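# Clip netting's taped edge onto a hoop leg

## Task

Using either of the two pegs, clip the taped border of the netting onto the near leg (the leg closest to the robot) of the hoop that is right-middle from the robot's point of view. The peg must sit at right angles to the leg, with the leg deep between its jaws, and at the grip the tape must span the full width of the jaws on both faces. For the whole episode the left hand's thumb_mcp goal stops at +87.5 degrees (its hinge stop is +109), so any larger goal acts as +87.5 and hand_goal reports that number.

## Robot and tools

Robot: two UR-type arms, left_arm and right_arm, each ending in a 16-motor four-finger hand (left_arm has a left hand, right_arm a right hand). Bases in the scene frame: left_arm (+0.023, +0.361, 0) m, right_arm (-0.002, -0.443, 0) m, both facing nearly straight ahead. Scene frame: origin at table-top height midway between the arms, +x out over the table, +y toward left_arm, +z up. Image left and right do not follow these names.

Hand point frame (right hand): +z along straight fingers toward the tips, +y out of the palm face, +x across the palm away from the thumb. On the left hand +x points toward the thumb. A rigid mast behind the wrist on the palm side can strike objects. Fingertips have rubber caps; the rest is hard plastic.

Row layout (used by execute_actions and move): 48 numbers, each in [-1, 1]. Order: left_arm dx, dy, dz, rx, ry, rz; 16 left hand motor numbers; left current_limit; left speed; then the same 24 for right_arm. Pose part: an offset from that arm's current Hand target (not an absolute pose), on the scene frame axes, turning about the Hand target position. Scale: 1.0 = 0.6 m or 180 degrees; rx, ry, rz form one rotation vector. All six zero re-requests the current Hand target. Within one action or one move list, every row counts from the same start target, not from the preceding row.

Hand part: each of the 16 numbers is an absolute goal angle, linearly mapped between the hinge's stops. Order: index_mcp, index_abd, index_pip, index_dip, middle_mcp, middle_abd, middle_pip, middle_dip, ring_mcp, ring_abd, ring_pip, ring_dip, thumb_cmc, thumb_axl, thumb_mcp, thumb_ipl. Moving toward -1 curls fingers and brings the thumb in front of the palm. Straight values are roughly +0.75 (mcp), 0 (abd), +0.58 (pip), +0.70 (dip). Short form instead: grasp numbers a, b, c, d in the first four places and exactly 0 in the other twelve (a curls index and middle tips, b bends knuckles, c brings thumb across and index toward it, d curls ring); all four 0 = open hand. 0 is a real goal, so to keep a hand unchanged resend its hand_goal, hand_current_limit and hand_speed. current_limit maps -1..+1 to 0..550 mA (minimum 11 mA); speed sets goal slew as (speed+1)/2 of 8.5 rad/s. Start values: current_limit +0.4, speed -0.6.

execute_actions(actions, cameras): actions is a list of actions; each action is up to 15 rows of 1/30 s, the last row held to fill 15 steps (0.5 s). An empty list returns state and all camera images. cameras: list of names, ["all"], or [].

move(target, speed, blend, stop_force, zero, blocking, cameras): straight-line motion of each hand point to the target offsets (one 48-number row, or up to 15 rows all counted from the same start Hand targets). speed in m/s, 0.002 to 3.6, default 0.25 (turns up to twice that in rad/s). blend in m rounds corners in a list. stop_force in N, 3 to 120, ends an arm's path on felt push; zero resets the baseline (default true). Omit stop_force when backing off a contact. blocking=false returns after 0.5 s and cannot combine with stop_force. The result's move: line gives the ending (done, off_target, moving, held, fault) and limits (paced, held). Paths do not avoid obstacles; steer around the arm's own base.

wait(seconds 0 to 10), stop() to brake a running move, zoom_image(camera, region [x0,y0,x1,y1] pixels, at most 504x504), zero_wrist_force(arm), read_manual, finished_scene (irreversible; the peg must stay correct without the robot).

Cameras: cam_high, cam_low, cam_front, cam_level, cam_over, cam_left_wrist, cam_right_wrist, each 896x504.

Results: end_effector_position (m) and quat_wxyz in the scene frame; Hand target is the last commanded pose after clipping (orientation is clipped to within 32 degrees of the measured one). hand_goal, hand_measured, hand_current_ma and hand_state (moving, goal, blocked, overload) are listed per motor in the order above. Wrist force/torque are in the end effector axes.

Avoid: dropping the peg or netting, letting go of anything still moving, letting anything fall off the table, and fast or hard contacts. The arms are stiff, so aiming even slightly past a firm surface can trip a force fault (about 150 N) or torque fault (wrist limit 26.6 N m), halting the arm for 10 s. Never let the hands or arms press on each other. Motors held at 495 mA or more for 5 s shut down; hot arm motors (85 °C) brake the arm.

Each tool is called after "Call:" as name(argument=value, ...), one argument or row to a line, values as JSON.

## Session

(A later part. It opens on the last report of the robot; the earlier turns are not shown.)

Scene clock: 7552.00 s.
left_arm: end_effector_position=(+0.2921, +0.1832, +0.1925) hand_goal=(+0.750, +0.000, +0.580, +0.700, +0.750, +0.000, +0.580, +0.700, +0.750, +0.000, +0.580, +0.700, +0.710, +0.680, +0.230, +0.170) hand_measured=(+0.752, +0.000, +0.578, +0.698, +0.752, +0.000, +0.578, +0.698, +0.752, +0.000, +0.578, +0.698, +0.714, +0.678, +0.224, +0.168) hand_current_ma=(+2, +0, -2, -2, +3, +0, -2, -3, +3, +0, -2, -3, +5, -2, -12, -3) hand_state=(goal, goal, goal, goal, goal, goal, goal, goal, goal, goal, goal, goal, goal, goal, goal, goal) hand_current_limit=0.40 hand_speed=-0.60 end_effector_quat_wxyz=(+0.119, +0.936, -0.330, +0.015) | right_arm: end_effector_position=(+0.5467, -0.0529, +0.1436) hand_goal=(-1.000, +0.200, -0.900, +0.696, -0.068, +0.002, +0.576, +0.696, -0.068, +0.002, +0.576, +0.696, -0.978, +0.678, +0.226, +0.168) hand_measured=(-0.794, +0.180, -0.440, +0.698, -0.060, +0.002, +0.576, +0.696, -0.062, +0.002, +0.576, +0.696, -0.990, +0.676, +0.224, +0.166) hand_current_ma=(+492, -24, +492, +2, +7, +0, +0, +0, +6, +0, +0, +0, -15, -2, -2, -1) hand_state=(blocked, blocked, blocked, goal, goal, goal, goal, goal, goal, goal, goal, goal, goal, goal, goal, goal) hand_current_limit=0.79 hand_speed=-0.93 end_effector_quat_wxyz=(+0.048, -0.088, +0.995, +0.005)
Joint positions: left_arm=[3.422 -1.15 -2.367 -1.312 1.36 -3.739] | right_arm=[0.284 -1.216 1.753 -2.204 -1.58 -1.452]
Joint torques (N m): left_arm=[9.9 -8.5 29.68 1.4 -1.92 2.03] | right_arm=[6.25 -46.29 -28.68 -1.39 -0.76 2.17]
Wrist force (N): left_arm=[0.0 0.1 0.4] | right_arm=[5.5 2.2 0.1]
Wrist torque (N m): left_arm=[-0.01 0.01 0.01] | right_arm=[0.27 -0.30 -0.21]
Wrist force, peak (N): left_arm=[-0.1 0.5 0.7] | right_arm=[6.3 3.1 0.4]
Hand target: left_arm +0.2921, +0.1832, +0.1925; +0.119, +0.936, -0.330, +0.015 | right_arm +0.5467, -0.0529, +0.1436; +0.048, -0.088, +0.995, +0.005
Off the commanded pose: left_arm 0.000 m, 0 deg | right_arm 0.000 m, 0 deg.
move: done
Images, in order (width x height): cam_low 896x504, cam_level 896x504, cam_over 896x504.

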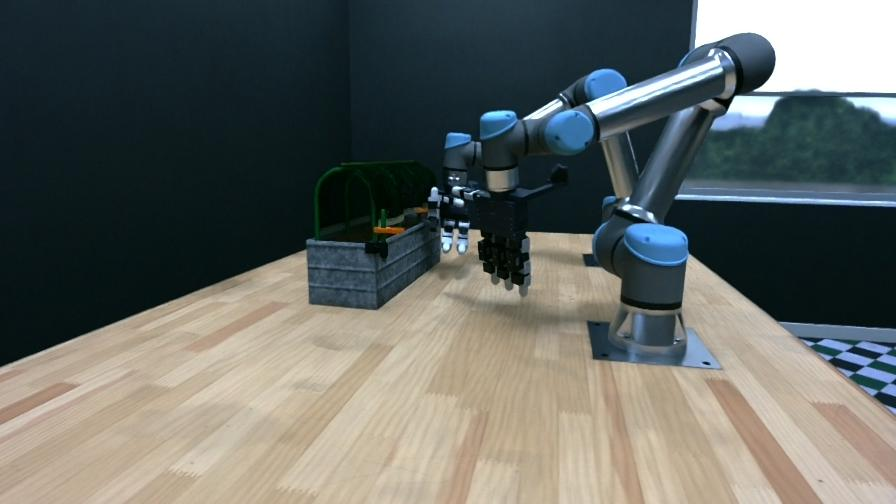

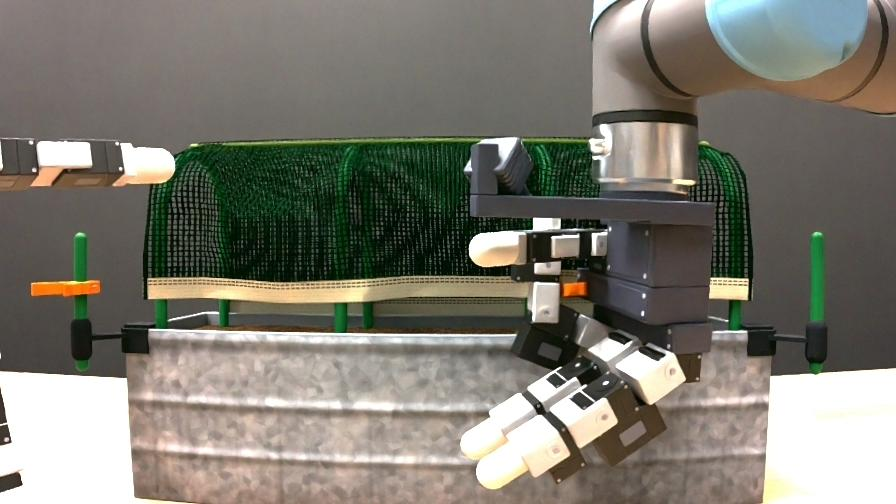

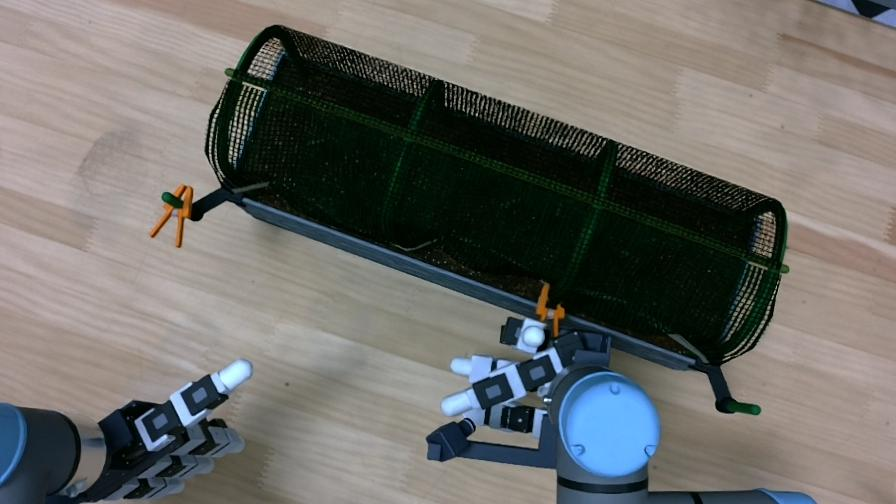

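Call:
zoom_image(
  camera="cam_low",
  region=[395, 190, 455, 235],
)

Call:
zoom_image(
  camera="cam_level",
  region=[500, 260, 600, 320],
)

Scaled by 8.400.

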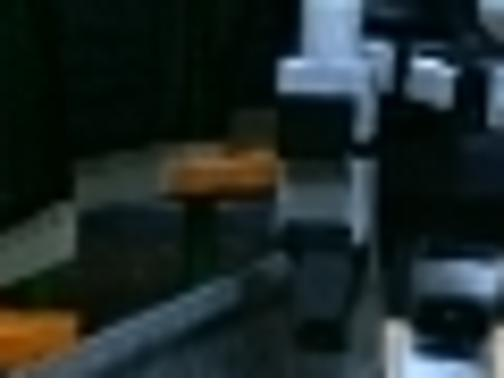

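Scaled by 5.040.

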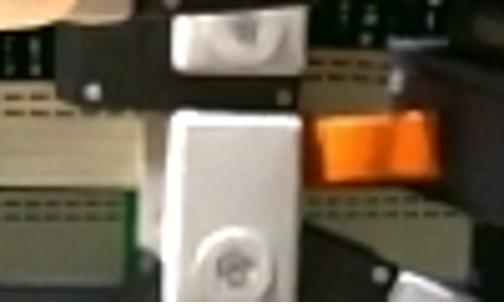

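Call:
move(
  target=[0,0,0,0,0,0,0,0,0,0,0,0,0,0,0,0,0,0,0,0,0,0,0.4,-0.6,0.0046,0.0008,-0.0020,0.0040,-0.0218,0,-1.0,0.200,-0.9,0.696,-0.068,0.002,0.576,0.696,-0.068,0.002,0.576,0.696,-0.978,0.678,0.226,0.168,0.79,-0.93],
  speed=0.008,
  stop_force=12,
  cameras=["cam_over","cam_low","cam_level"],
)

Call:
zoom_image(
  camera="cam_over",
  region=[490, 240, 600, 350],
)

Call:
zoom_image(
  camera="cam_level",
  region=[500, 260, 600, 320],
)

Call:
zoom_image(
  camera="cam_low",
  region=[395, 190, 455, 235],
)

Scene clock: 7608.80 s.
left_arm: end_effector_position=(+0.2921, +0.1832, +0.1925) hand_goal=(+0.750, +0.000, +0.580, +0.700, +0.750, +0.000, +0.580, +0.700, +0.750, +0.000, +0.580, +0.700, +0.710, +0.680, +0.230, +0.170) hand_measured=(+0.752, +0.000, +0.578, +0.698, +0.752, +0.000, +0.578, +0.698, +0.752, +0.000, +0.578, +0.698, +0.714, +0.678, +0.224, +0.168) hand_current_ma=(+2, +0, -2, -2, +3, +0, -2, -3, +3, +0, -2, -3, +5, -2, -12, -3) hand_state=(goal, goal, goal, goal, goal, goal, goal, goal, goal, goal, goal, goal, goal, goal, goal, goal) hand_current_limit=0.40 hand_speed=-0.60 end_effector_quat_wxyz=(+0.119, +0.936, -0.330, +0.015) | right_arm: end_effector_position=(+0.5494, -0.0524, +0.1424) hand_goal=(-1.000, +0.200, -0.900, +0.696, -0.068, +0.002, +0.576, +0.696, -0.068, +0.002, +0.576, +0.696, -0.978, +0.678, +0.226, +0.168) hand_measured=(-0.794, +0.180, -0.446, +0.700, -0.060, +0.002, +0.576, +0.696, -0.062, +0.002, +0.576, +0.696, -0.992, +0.676, +0.224, +0.166) hand_current_ma=(+492, -24, +492, +2, +7, +0, +0, +0, +6, +0, +0, +0, -17, -2, -2, -1) hand_state=(blocked, blocked, blocked, goal, goal, goal, goal, goal, goal, goal, goal, goal, goal, goal, goal, goal) hand_current_limit=0.79 hand_speed=-0.93 end_effector_quat_wxyz=(+0.082, -0.088, +0.993, +0.008)
Joint positions: left_arm=[3.422 -1.15 -2.367 -1.312 1.36 -3.739] | right_arm=[0.286 -1.224 1.801 -2.312 -1.589 -1.451]
Joint torques (N m): left_arm=[9.72 -7.98 29.44 0.82 -1.79 1.98] | right_arm=[7.62 -44.65 -26.89 -0.94 -1.04 2.02]
Wrist force (N): left_arm=[0.0 0.3 0.3] | right_arm=[0.5 3.2 1.9]
Wrist torque (N m): left_arm=[0.01 0.01 0.01] | right_arm=[0.32 0.05 -0.46]
Wrist force, peak (N): left_arm=[-0.2 0.5 0.6] | right_arm=[6.1 2.8 0.4]
Hand target: left_arm +0.2921, +0.1832, +0.1925; +0.119, +0.936, -0.330, +0.015 | right_arm +0.5494, -0.0524, +0.1424; +0.083, -0.088, +0.993, +0.008
Off the commanded pose: left_arm 0.000 m, 0 deg | right_arm 0.000 m, 0 deg.
move: done
Images, in order (width x height): cam_low 896x504, cam_level 896x504, cam_over 896x504.

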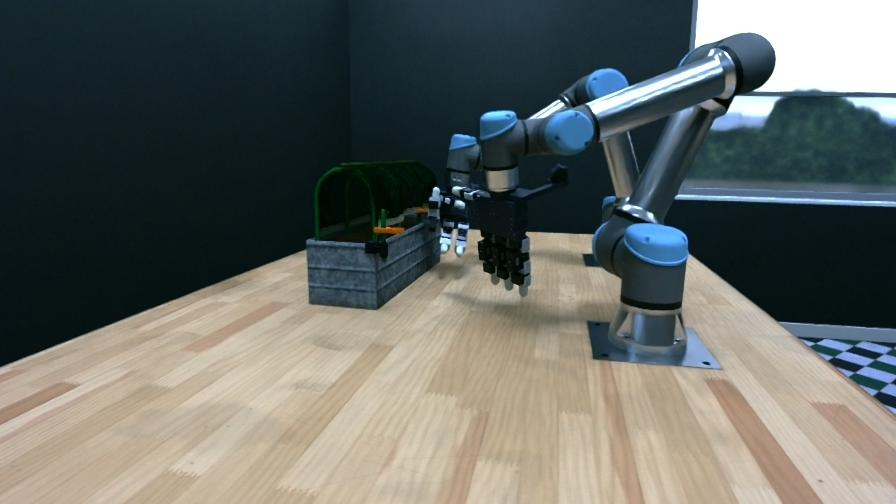

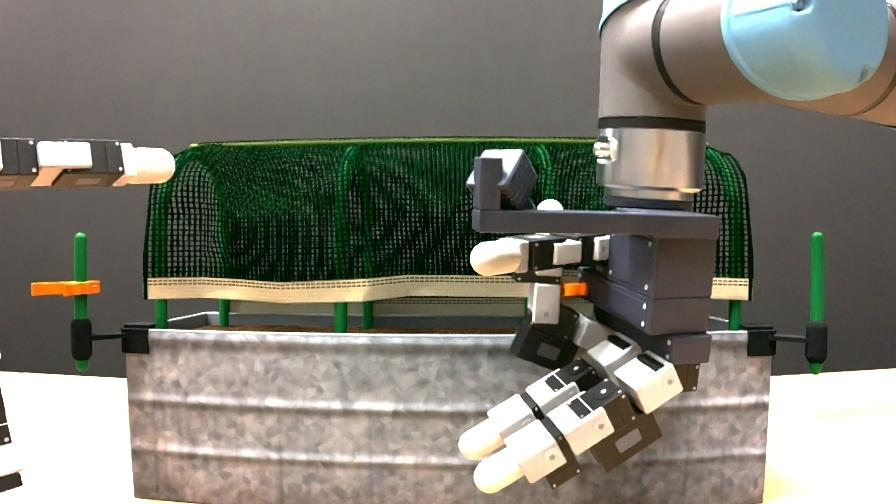

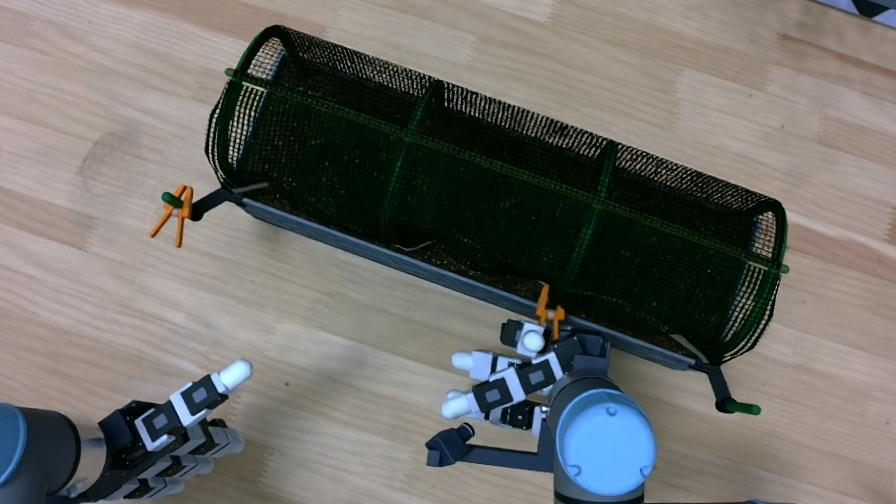

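Scaled by 4.582.

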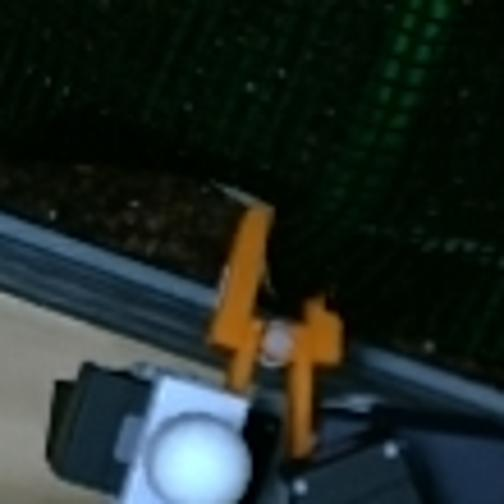

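Scaled by 5.040.

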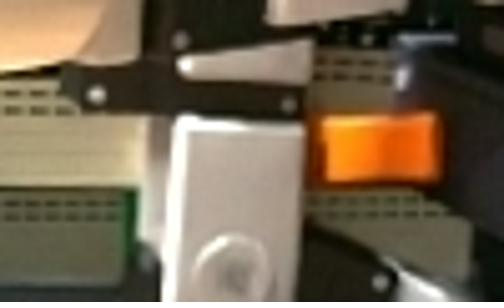

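Scaled by 8.400.

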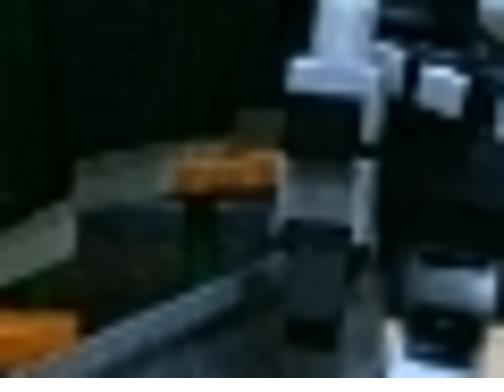

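Call:
move(
  target=[
    [0,0,0,0,0,0,0,0,0,0,0,0,0,0,0,0,0,0,0,0,0,0,0.4,-0.6,0,0,0.0055,0,0,0,-1.0,0.200,-0.9,0.696,-0.068,0.002,0.576,0.696,-0.068,0.002,0.576,0.696,-0.978,0.678,0.226,0.168,0.79,-0.93],
    [0,0,0,0,0,0,0,0,0,0,0,0,0,0,0,0,0,0,0,0,0,0,0.4,-0.6,-0.0082,-0.0015,0.0055,0,0,0,-1.0,0.200,-0.9,0.696,-0.068,0.002,0.576,0.696,-0.068,0.002,0.576,0.696,-0.978,0.678,0.226,0.168,0.79,-0.93],
    [0,0,0,0,0,0,0,0,0,0,0,0,0,0,0,0,0,0,0,0,0,0,0.4,-0.6,0.0025,0.0005,0.0055,0,0,0,-1.0,0.200,-0.9,0.696,-0.068,0.002,0.576,0.696,-0.068,0.002,0.576,0.696,-0.978,0.678,0.226,0.168,0.79,-0.93],
  ],
  speed=0.01,
  stop_force=15,
  cameras=["cam_over","cam_low","cam_level"],
)

Call:
zoom_image(
  camera="cam_over",
  region=[490, 240, 600, 350],
)

Call:
zoom_image(
  camera="cam_level",
  region=[500, 260, 600, 320],
)

Call:
zoom_image(
  camera="cam_low",
  region=[395, 190, 455, 235],
)

Scene clock: 7639.90 s.
left_arm: end_effector_position=(+0.2921, +0.1832, +0.1925) hand_goal=(+0.750, +0.000, +0.580, +0.700, +0.750, +0.000, +0.580, +0.700, +0.750, +0.000, +0.580, +0.700, +0.710, +0.680, +0.230, +0.170) hand_measured=(+0.752, +0.000, +0.578, +0.698, +0.752, +0.000, +0.578, +0.698, +0.752, +0.000, +0.578, +0.698, +0.714, +0.678, +0.224, +0.168) hand_current_ma=(+2, +0, -2, -2, +3, +0, -2, -3, +3, +0, -2, -3, +5, -2, -12, -3) hand_state=(goal, goal, goal, goal, goal, goal, goal, goal, goal, goal, goal, goal, goal, goal, goal, goal) hand_current_limit=0.40 hand_speed=-0.60 end_effector_quat_wxyz=(+0.119, +0.936, -0.330, +0.015) | right_arm: end_effector_position=(+0.5509, -0.0521, +0.1457) hand_goal=(-1.000, +0.200, -0.900, +0.696, -0.068, +0.002, +0.576, +0.696, -0.068, +0.002, +0.576, +0.696, -0.978, +0.678, +0.226, +0.168) hand_measured=(-0.794, +0.180, -0.448, +0.700, -0.060, +0.002, +0.576, +0.696, -0.062, +0.002, +0.576, +0.696, -0.994, +0.676, +0.224, +0.166) hand_current_ma=(+492, -21, +492, +3, +7, +0, +0, +0, +6, +0, +0, +0, -20, -2, -2, -1) hand_state=(blocked, goal, blocked, goal, goal, goal, goal, goal, goal, goal, goal, goal, goal, goal, goal, goal) hand_current_limit=0.79 hand_speed=-0.93 end_effector_quat_wxyz=(+0.083, -0.088, +0.993, +0.008)
Joint positions: left_arm=[3.422 -1.15 -2.367 -1.312 1.36 -3.739] | right_arm=[0.286 -1.226 1.792 -2.303 -1.589 -1.451]
Joint torques (N m): left_arm=[10.15 -7.78 29.38 0.5 -1.83 2.09] | right_arm=[-10.07 -45.89 -15.1 -4.87 0.91 0.56]
Wrist force (N): left_arm=[-0.1 0.1 0.3] | right_arm=[5.2 2.6 -0.2]
Wrist torque (N m): left_arm=[-0.01 0.02 0.01] | right_arm=[0.35 -0.26 -0.05]
Wrist force, peak (N): left_arm=[-0.1 0.3 0.6] | right_arm=[5.8 2.6 -0.4]
Hand target: left_arm +0.2921, +0.1832, +0.1925; +0.119, +0.936, -0.330, +0.015 | right_arm +0.5509, -0.0521, +0.1457; +0.083, -0.088, +0.993, +0.008
Off the commanded pose: left_arm 0.000 m, 0 deg | right_arm 0.000 m, 0 deg.
move: done
Images, in order (width x height): cam_low 896x504, cam_level 896x504, cam_over 896x504.

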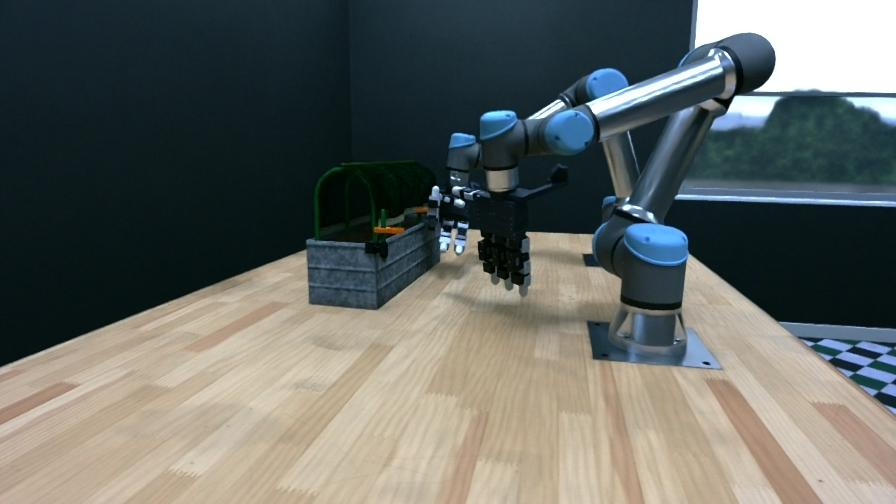

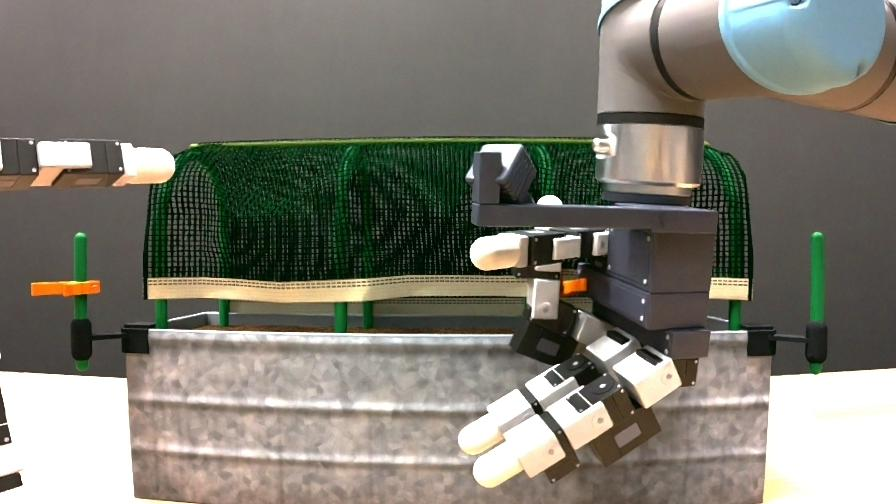

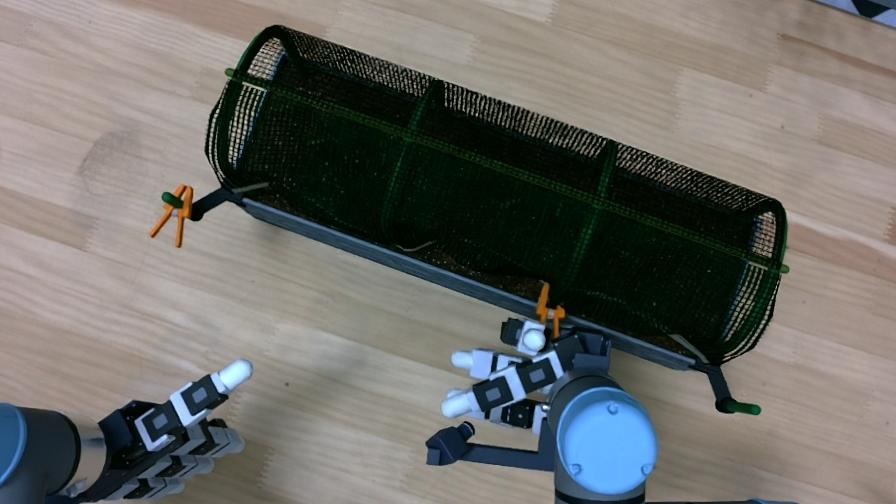

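Scaled by 4.582.

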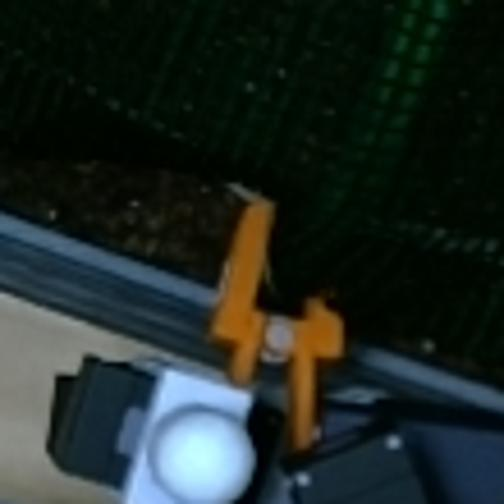

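Scaled by 5.040.

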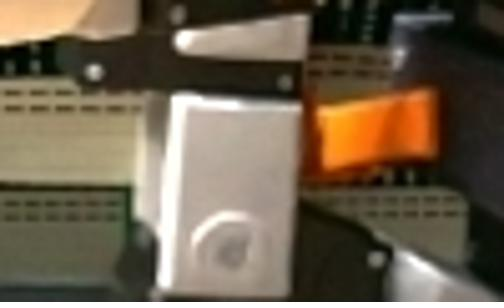

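Scaled by 8.400.

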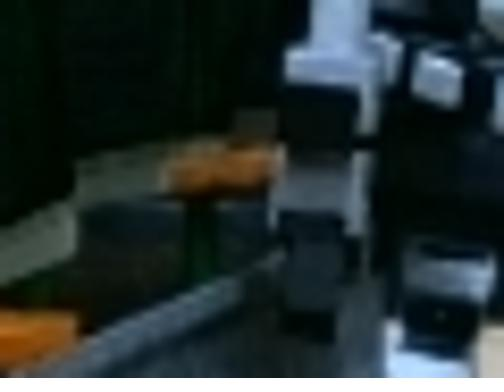

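Call:
move(
  target=[0,0,0,0,0,0,0,0,0,0,0,0,0,0,0,0,0,0,0,0,0,0,0.4,-0.6,-0.0164,-0.0030,-0.0025,0,0,0,-1.0,0.200,-0.9,0.696,-0.068,0.002,0.576,0.696,-0.068,0.002,0.576,0.696,-0.978,0.678,0.226,0.168,0.79,-0.93],
  speed=0.01,
  cameras=["cam_over","cam_low","cam_level"],
)

Call:
zoom_image(
  camera="cam_over",
  region=[490, 240, 600, 350],
)

Call:
zoom_image(
  camera="cam_level",
  region=[500, 260, 600, 320],
)

Call:
zoom_image(
  camera="cam_low",
  region=[395, 190, 455, 235],
)

Scene clock: 7678.67 s.
left_arm: end_effector_position=(+0.2921, +0.1832, +0.1925) hand_goal=(+0.750, +0.000, +0.580, +0.700, +0.750, +0.000, +0.580, +0.700, +0.750, +0.000, +0.580, +0.700, +0.710, +0.680, +0.230, +0.170) hand_measured=(+0.752, +0.000, +0.578, +0.698, +0.752, +0.000, +0.578, +0.698, +0.752, +0.000, +0.578, +0.698, +0.714, +0.678, +0.224, +0.168) hand_current_ma=(+2, +0, -2, -2, +3, +0, -2, -3, +3, +0, -2, -3, +5, -2, -12, -3) hand_state=(goal, goal, goal, goal, goal, goal, goal, goal, goal, goal, goal, goal, goal, goal, goal, goal) hand_current_limit=0.40 hand_speed=-0.60 end_effector_quat_wxyz=(+0.119, +0.936, -0.330, +0.015) | right_arm: end_effector_position=(+0.5410, -0.0540, +0.1442) hand_goal=(-1.000, +0.200, -0.900, +0.696, -0.068, +0.002, +0.576, +0.696, -0.068, +0.002, +0.576, +0.696, -0.978, +0.678, +0.226, +0.168) hand_measured=(-0.794, +0.180, -0.448, +0.700, -0.060, +0.002, +0.576, +0.696, -0.062, +0.002, +0.576, +0.696, -0.994, +0.676, +0.224, +0.166) hand_current_ma=(+492, -21, +492, +3, +7, +0, +0, +0, +6, +0, +0, +0, -20, -2, -2, -1) hand_state=(blocked, goal, blocked, goal, goal, goal, goal, goal, goal, goal, goal, goal, goal, goal, goal, goal) hand_current_limit=0.79 hand_speed=-0.93 end_effector_quat_wxyz=(+0.083, -0.088, +0.993, +0.008)
Joint positions: left_arm=[3.422 -1.15 -2.367 -1.312 1.36 -3.739] | right_arm=[0.288 -1.243 1.822 -2.315 -1.589 -1.449]
Joint torques (N m): left_arm=[10.05 -7.43 29.2 0.53 -1.81 2.07] | right_arm=[6.73 -34.64 -25.66 -3.78 -1.54 1.86]
Wrist force (N): left_arm=[-0.1 0.4 0.3] | right_arm=[0.1 1.7 0.6]
Wrist torque (N m): left_arm=[0.02 0.02 -0.01] | right_arm=[0.25 0.02 -0.47]
Wrist force, peak (N): left_arm=[-0.3 0.3 0.6] | right_arm=[5.6 2.9 -0.3]
Hand target: left_arm +0.2921, +0.1832, +0.1925; +0.119, +0.936, -0.330, +0.015 | right_arm +0.5411, -0.0539, +0.1442; +0.083, -0.088, +0.993, +0.008
Off the commanded pose: left_arm 0.000 m, 0 deg | right_arm 0.000 m, 0 deg.
move: done
Images, in order (width x height): cam_low 896x504, cam_level 896x504, cam_over 896x504.

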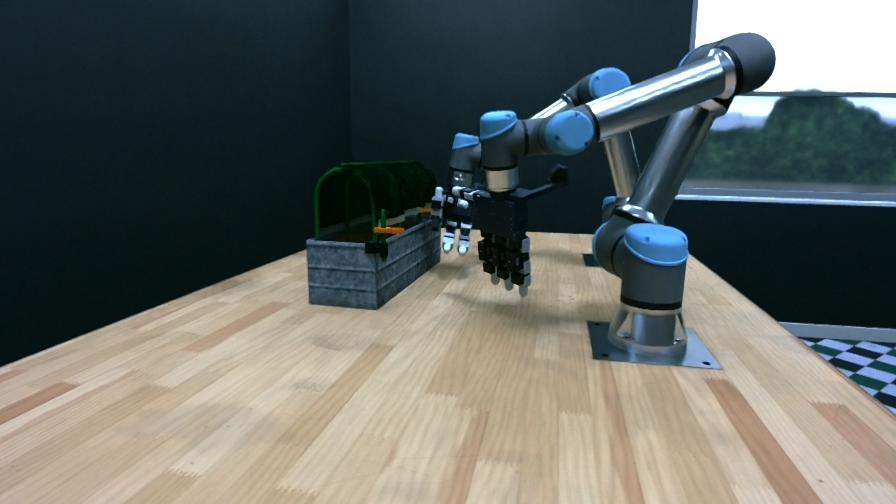

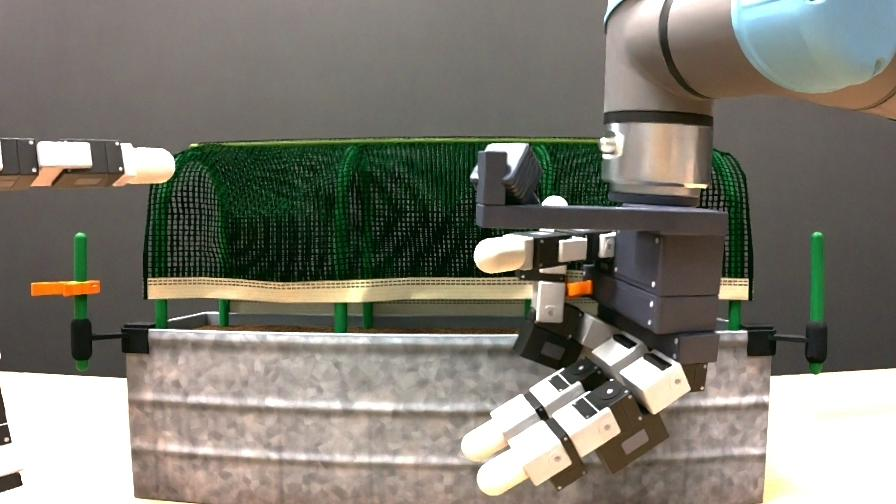

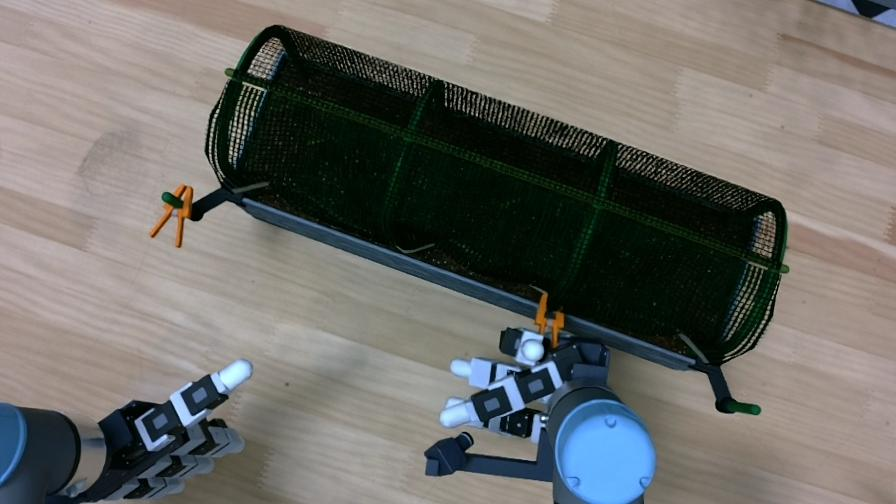

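Scaled by 4.582.

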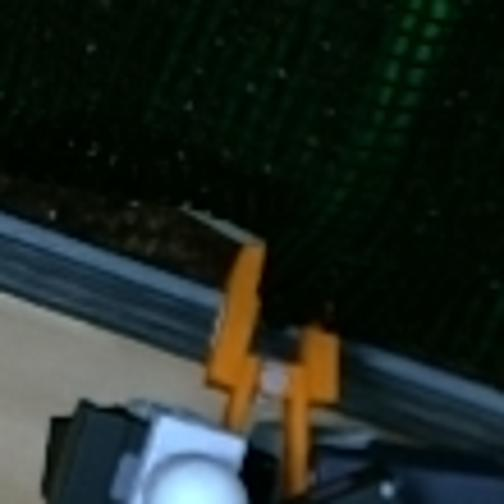

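Scaled by 5.040.

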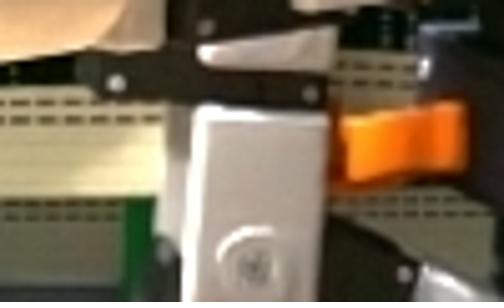

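Scaled by 8.400.

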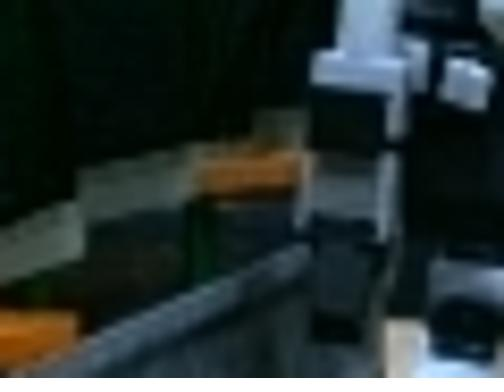

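Call:
zoom_image(
  camera="cam_low",
  region=[365, 205, 445, 245],
)

Scaled by 6.300.

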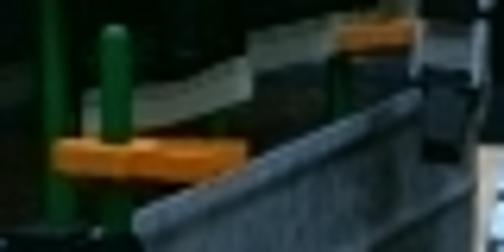

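Call:
move(
  target=[0,0,0,0,0,0,0,0,0,0,0,0,0,0,0,0,0,0,0,0,0,0,0.4,-0.6,0.0131,0.0024,-0.0025,0,0,0,-1.0,0.200,-0.9,0.696,-0.068,0.002,0.576,0.696,-0.068,0.002,0.576,0.696,-0.978,0.678,0.226,0.168,0.79,-0.93],
  speed=0.012,
  stop_force=15,
)

Call:
execute_actions(
  actions=[
    [[0,0,0,0,0,0,0,0,0,0,0,0,0,0,0,0,0,0,0,0,0,0,0.4,-0.6,0,0,0,0,0,0,-0.92,0.200,-0.62,0.696,-0.068,0.002,0.576,0.696,-0.068,0.002,0.576,0.696,-0.978,0.678,0.226,0.168,0.79,-0.94]],
    [[0,0,0,0,0,0,0,0,0,0,0,0,0,0,0,0,0,0,0,0,0,0,0.4,-0.6,0,0,0,0,0,0,-0.84,0.200,-0.50,0.696,-0.068,0.002,0.576,0.696,-0.068,0.002,0.576,0.696,-0.978,0.678,0.226,0.168,0.76,-0.94]],
    [[0,0,0,0,0,0,0,0,0,0,0,0,0,0,0,0,0,0,0,0,0,0,0.4,-0.6,0,0,0,0,0,0,-0.84,0.200,-0.50,0.696,-0.068,0.002,0.576,0.696,-0.068,0.002,0.576,0.696,-0.978,0.678,0.226,0.168,0.7,-0.94]],
    [[0,0,0,0,0,0,0,0,0,0,0,0,0,0,0,0,0,0,0,0,0,0,0.4,-0.6,0,0,0,0,0,0,-0.815,0.200,-0.40,0.696,-0.068,0.002,0.576,0.696,-0.068,0.002,0.576,0.696,-0.978,0.678,0.226,0.168,0.6,-0.94]],
    [[0,0,0,0,0,0,0,0,0,0,0,0,0,0,0,0,0,0,0,0,0,0,0.4,-0.6,0,0,0,0,0,0,-0.81,0.200,-0.20,0.696,-0.068,0.002,0.576,0.696,-0.068,0.002,0.576,0.696,-0.978,0.678,0.226,0.168,0.5,-0.9]],
    [[0,0,0,0,0,0,0,0,0,0,0,0,0,0,0,0,0,0,0,0,0,0,0.4,-0.6,0,0,0,0,0,0,-0.81,0.200,-0.10,0.696,-0.068,0.002,0.576,0.696,-0.068,0.002,0.576,0.696,-0.978,0.678,0.226,0.168,0.5,-0.9]],
  ],
  cameras=["cam_over","cam_low","cam_level"],
)

Call:
zoom_image(
  camera="cam_over",
  region=[490, 240, 600, 350],
)

Call:
zoom_image(
  camera="cam_level",
  region=[500, 260, 600, 320],
)

Call:
zoom_image(
  camera="cam_low",
  region=[395, 190, 455, 235],
)

Scene clock: 7726.07 s.
left_arm: end_effector_position=(+0.2921, +0.1832, +0.1925) hand_goal=(+0.750, +0.000, +0.580, +0.700, +0.750, +0.000, +0.580, +0.700, +0.750, +0.000, +0.580, +0.700, +0.710, +0.680, +0.230, +0.170) hand_measured=(+0.752, +0.000, +0.578, +0.698, +0.752, +0.000, +0.578, +0.698, +0.752, +0.000, +0.578, +0.698, +0.714, +0.678, +0.224, +0.168) hand_current_ma=(+2, +0, -2, -2, +3, +0, -2, -3, +3, +0, -2, -3, +5, -2, -12, -3) hand_state=(goal, goal, goal, goal, goal, goal, goal, goal, goal, goal, goal, goal, goal, goal, goal, goal) hand_current_limit=0.40 hand_speed=-0.60 end_effector_quat_wxyz=(+0.119, +0.936, -0.330, +0.015) | right_arm: end_effector_position=(+0.5490, -0.0525, +0.1427) hand_goal=(-1.000, +0.200, -0.900, +0.696, -0.068, +0.002, +0.576, +0.696, -0.068, +0.002, +0.576, +0.696, -0.978, +0.678, +0.226, +0.168) hand_measured=(-0.794, +0.180, -0.448, +0.700, -0.060, +0.002, +0.576, +0.696, -0.062, +0.002, +0.576, +0.696, -0.994, +0.676, +0.224, +0.166) hand_current_ma=(+492, -21, +492, +3, +7, +0, +0, +0, +6, +0, +0, +0, -20, -2, -2, -1) hand_state=(blocked, goal, blocked, goal, goal, goal, goal, goal, goal, goal, goal, goal, goal, goal, goal, goal) hand_current_limit=0.79 hand_speed=-0.93 end_effector_quat_wxyz=(+0.083, -0.088, +0.993, +0.008)
Joint positions: left_arm=[3.422 -1.15 -2.367 -1.312 1.36 -3.739] | right_arm=[0.286 -1.226 1.801 -2.312 -1.589 -1.451]
Joint torques (N m): left_arm=[10.13 -7.7 29.69 0.61 -1.74 1.93] | right_arm=[-5.03 -47.84 -13.09 -3.9 0.88 0.24]
Wrist force (N): left_arm=[-0.2 0.2 0.4] | right_arm=[1.7 2.9 0.2]
Wrist torque (N m): left_arm=[-0.01 0.03 0.00] | right_arm=[0.34 -0.11 -0.22]
Wrist force, peak (N): left_arm=[-0.1 0.1 0.7] | right_arm=[1.4 3.6 0.4]
Hand target: left_arm +0.2921, +0.1832, +0.1925; +0.119, +0.936, -0.330, +0.015 | right_arm +0.5490, -0.0525, +0.1427; +0.083, -0.088, +0.993, +0.008
Off the commanded pose: left_arm 0.000 m, 0 deg | right_arm 0.000 m, 0 deg.
move: done

Scene clock: 7729.27 s.
left_arm: end_effector_position=(+0.2921, +0.1832, +0.1925) hand_goal=(+0.750, +0.000, +0.580, +0.700, +0.750, +0.000, +0.580, +0.700, +0.750, +0.000, +0.580, +0.700, +0.710, +0.680, +0.230, +0.170) hand_measured=(+0.752, +0.000, +0.578, +0.698, +0.752, +0.000, +0.578, +0.698, +0.752, +0.000, +0.578, +0.698, +0.714, +0.678, +0.224, +0.168) hand_current_ma=(+2, +0, -2, -2, +3, +0, -2, -3, +3, +0, -2, -3, +5, -2, -12, -3) hand_state=(goal, goal, goal, goal, goal, goal, goal, goal, goal, goal, goal, goal, goal, goal, goal, goal) hand_current_limit=0.40 hand_speed=-0.60 end_effector_quat_wxyz=(+0.119, +0.936, -0.330, +0.015) | right_arm: end_effector_position=(+0.5490, -0.0525, +0.1427) hand_goal=(-0.810, +0.200, -0.100, +0.696, -0.068, +0.002, +0.576, +0.696, -0.068, +0.002, +0.576, +0.696, -0.978, +0.678, +0.226, +0.168) hand_measured=(-0.792, +0.196, -0.102, +0.698, -0.060, +0.002, +0.576, +0.696, -0.062, +0.002, +0.576, +0.696, -0.984, +0.676, +0.224, +0.166) hand_current_ma=(+27, -2, -1, +2, +7, +0, +0, +0, +6, +0, +0, +0, -4, -2, -2, -1) hand_state=(goal, goal, goal, goal, goal, goal, goal, goal, goal, goal, goal, goal, goal, goal, goal, goal) hand_current_limit=0.50 hand_speed=-0.90 end_effector_quat_wxyz=(+0.083, -0.088, +0.993, +0.008)
Joint positions: left_arm=[3.422 -1.15 -2.367 -1.312 1.36 -3.739] | right_arm=[0.286 -1.226 1.801 -2.312 -1.589 -1.45]
Joint torques (N m): left_arm=[9.7 -7.89 29.26 0.66 -1.75 2.05] | right_arm=[9.33 -43.64 -15.35 -4.22 0.58 1.69]
Wrist force (N): left_arm=[-0.2 0.2 0.3] | right_arm=[0.2 -1.5 0.6]
Wrist torque (N m): left_arm=[0.00 0.03 0.00] | right_arm=[0.11 0.03 -0.04]
Wrist force, peak (N): left_arm=[-0.4 0.3 0.7] | right_arm=[1.9 3.2 0.4]
Hand target: left_arm +0.2921, +0.1832, +0.1925; +0.119, +0.936, -0.330, +0.015 | right_arm +0.5490, -0.0525, +0.1427; +0.083, -0.088, +0.993, +0.008
Off the commanded pose: left_arm 0.000 m, 0 deg | right_arm 0.000 m, 0 deg.
Step readings (end_effector_position of left_arm | right_arm):
0: (+0.2921, +0.1832, +0.1925) | (+0.5490, -0.0525, +0.1427)
1: (+0.2921, +0.1832, +0.1925) | (+0.5490, -0.0525, +0.1427)
2: (+0.2921, +0.1832, +0.1925) | (+0.5490, -0.0525, +0.1427)
4: (+0.2921, +0.1832, +0.1925) | (+0.5490, -0.0525, +0.1427)
8: (+0.2921, +0.1832, +0.1925) | (+0.5490, -0.0525, +0.1427)
15: (+0.2921, +0.1832, +0.1925) | (+0.5490, -0.0525, +0.1427)
16: (+0.2921, +0.1832, +0.1925) | (+0.5490, -0.0525, +0.1427)
17: (+0.2921, +0.1832, +0.1925) | (+0.5490, -0.0525, +0.1427)
19: (+0.2921, +0.1832, +0.1925) | (+0.5490, -0.0525, +0.1427)
23: (+0.2921, +0.1832, +0.1925) | (+0.5490, -0.0525, +0.1427)
30: (+0.2921, +0.1832, +0.1925) | (+0.5490, -0.0525, +0.1427)
31: (+0.2921, +0.1832, +0.1925) | (+0.5490, -0.0525, +0.1427)
32: (+0.2921, +0.1832, +0.1925) | (+0.5490, -0.0525, +0.1427)
34: (+0.2921, +0.1832, +0.1925) | (+0.5490, -0.0525, +0.1427)
38: (+0.2921, +0.1832, +0.1925) | (+0.5490, -0.0525, +0.1427)
45: (+0.2921, +0.1832, +0.1925) | (+0.5490, -0.0525, +0.1427)
46: (+0.2921, +0.1832, +0.1925) | (+0.5490, -0.0525, +0.1427)
47: (+0.2921, +0.1832, +0.1925) | (+0.5490, -0.0525, +0.1427)
49: (+0.2921, +0.1832, +0.1925) | (+0.5490, -0.0525, +0.1427)
53: (+0.2921, +0.1832, +0.1925) | (+0.5490, -0.0525, +0.1427)
60: (+0.2921, +0.1832, +0.1925) | (+0.5490, -0.0525, +0.1427)
61: (+0.2921, +0.1832, +0.1925) | (+0.5490, -0.0525, +0.1427)
62: (+0.2921, +0.1832, +0.1925) | (+0.5490, -0.0525, +0.1427)
64: (+0.2921, +0.1832, +0.1925) | (+0.5490, -0.0525, +0.1427)
68: (+0.2921, +0.1832, +0.1925) | (+0.5490, -0.0525, +0.1427)
75: (+0.2921, +0.1832, +0.1925) | (+0.5490, -0.0525, +0.1427)
76: (+0.2921, +0.1832, +0.1925) | (+0.5490, -0.0525, +0.1427)
77: (+0.2921, +0.1832, +0.1925) | (+0.5490, -0.0525, +0.1427)
79: (+0.2921, +0.1832, +0.1925) | (+0.5490, -0.0525, +0.1427)
83: (+0.2921, +0.1832, +0.1925) | (+0.5490, -0.0525, +0.1427)
90: (+0.2921, +0.1832, +0.1925) | (+0.5490, -0.0525, +0.1427)
Images, in order (width x height): cam_low 896x504, cam_level 896x504, cam_over 896x504.

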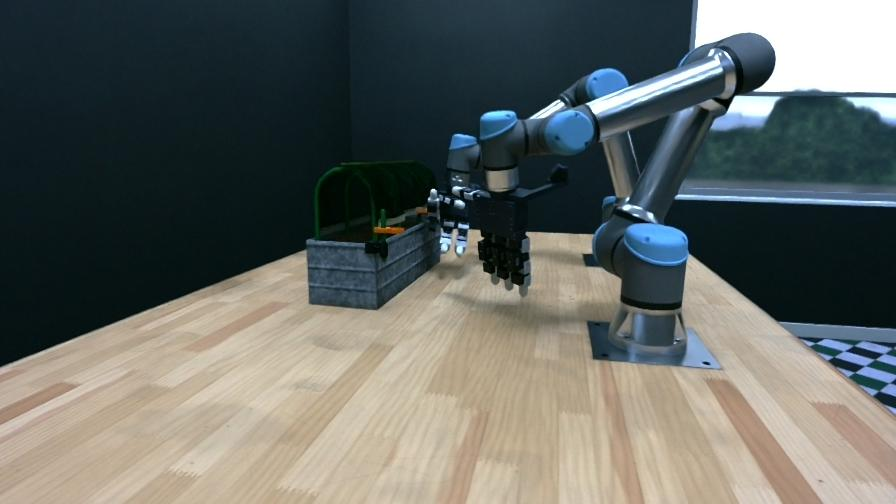

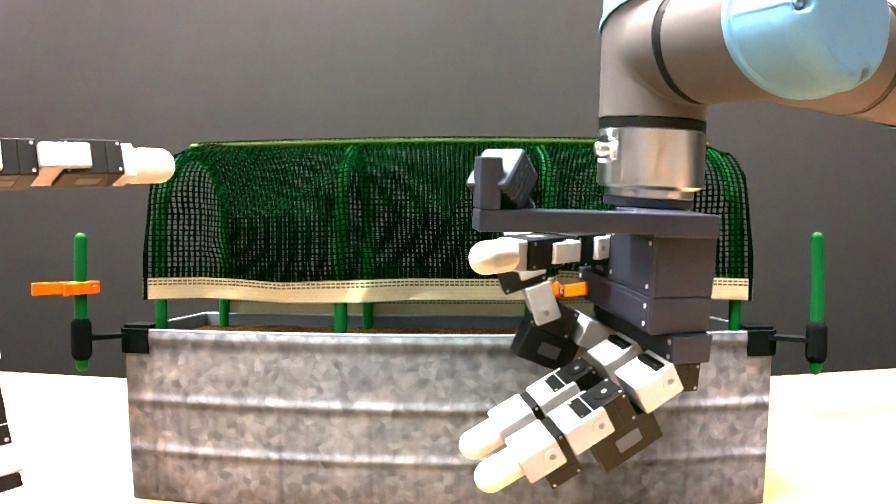

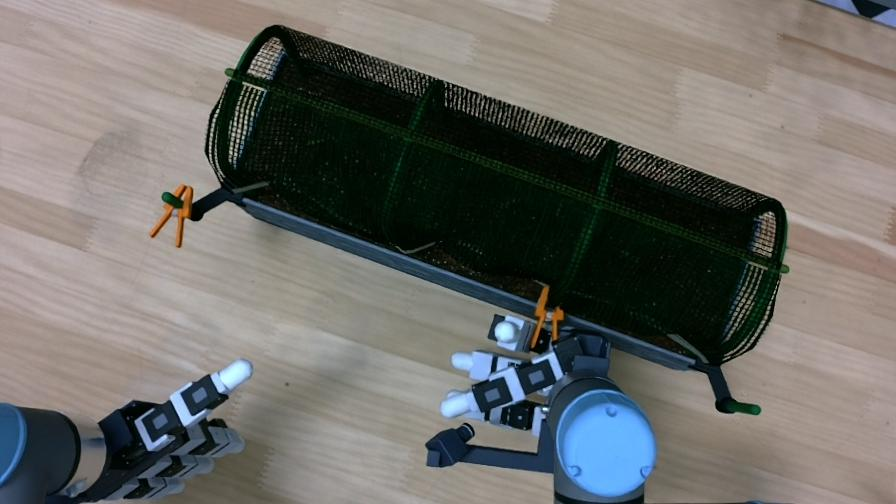

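Scaled by 4.582.

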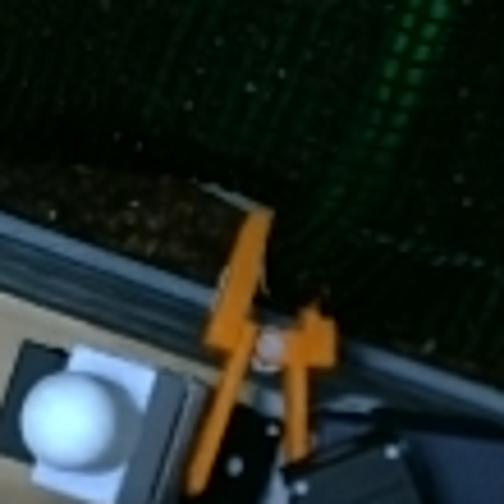

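Scaled by 5.040.

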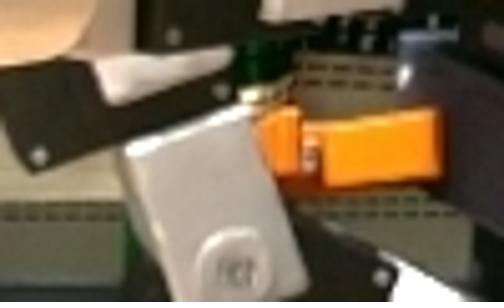

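Scaled by 8.400.

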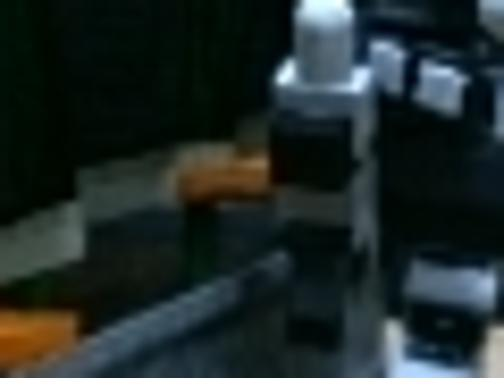

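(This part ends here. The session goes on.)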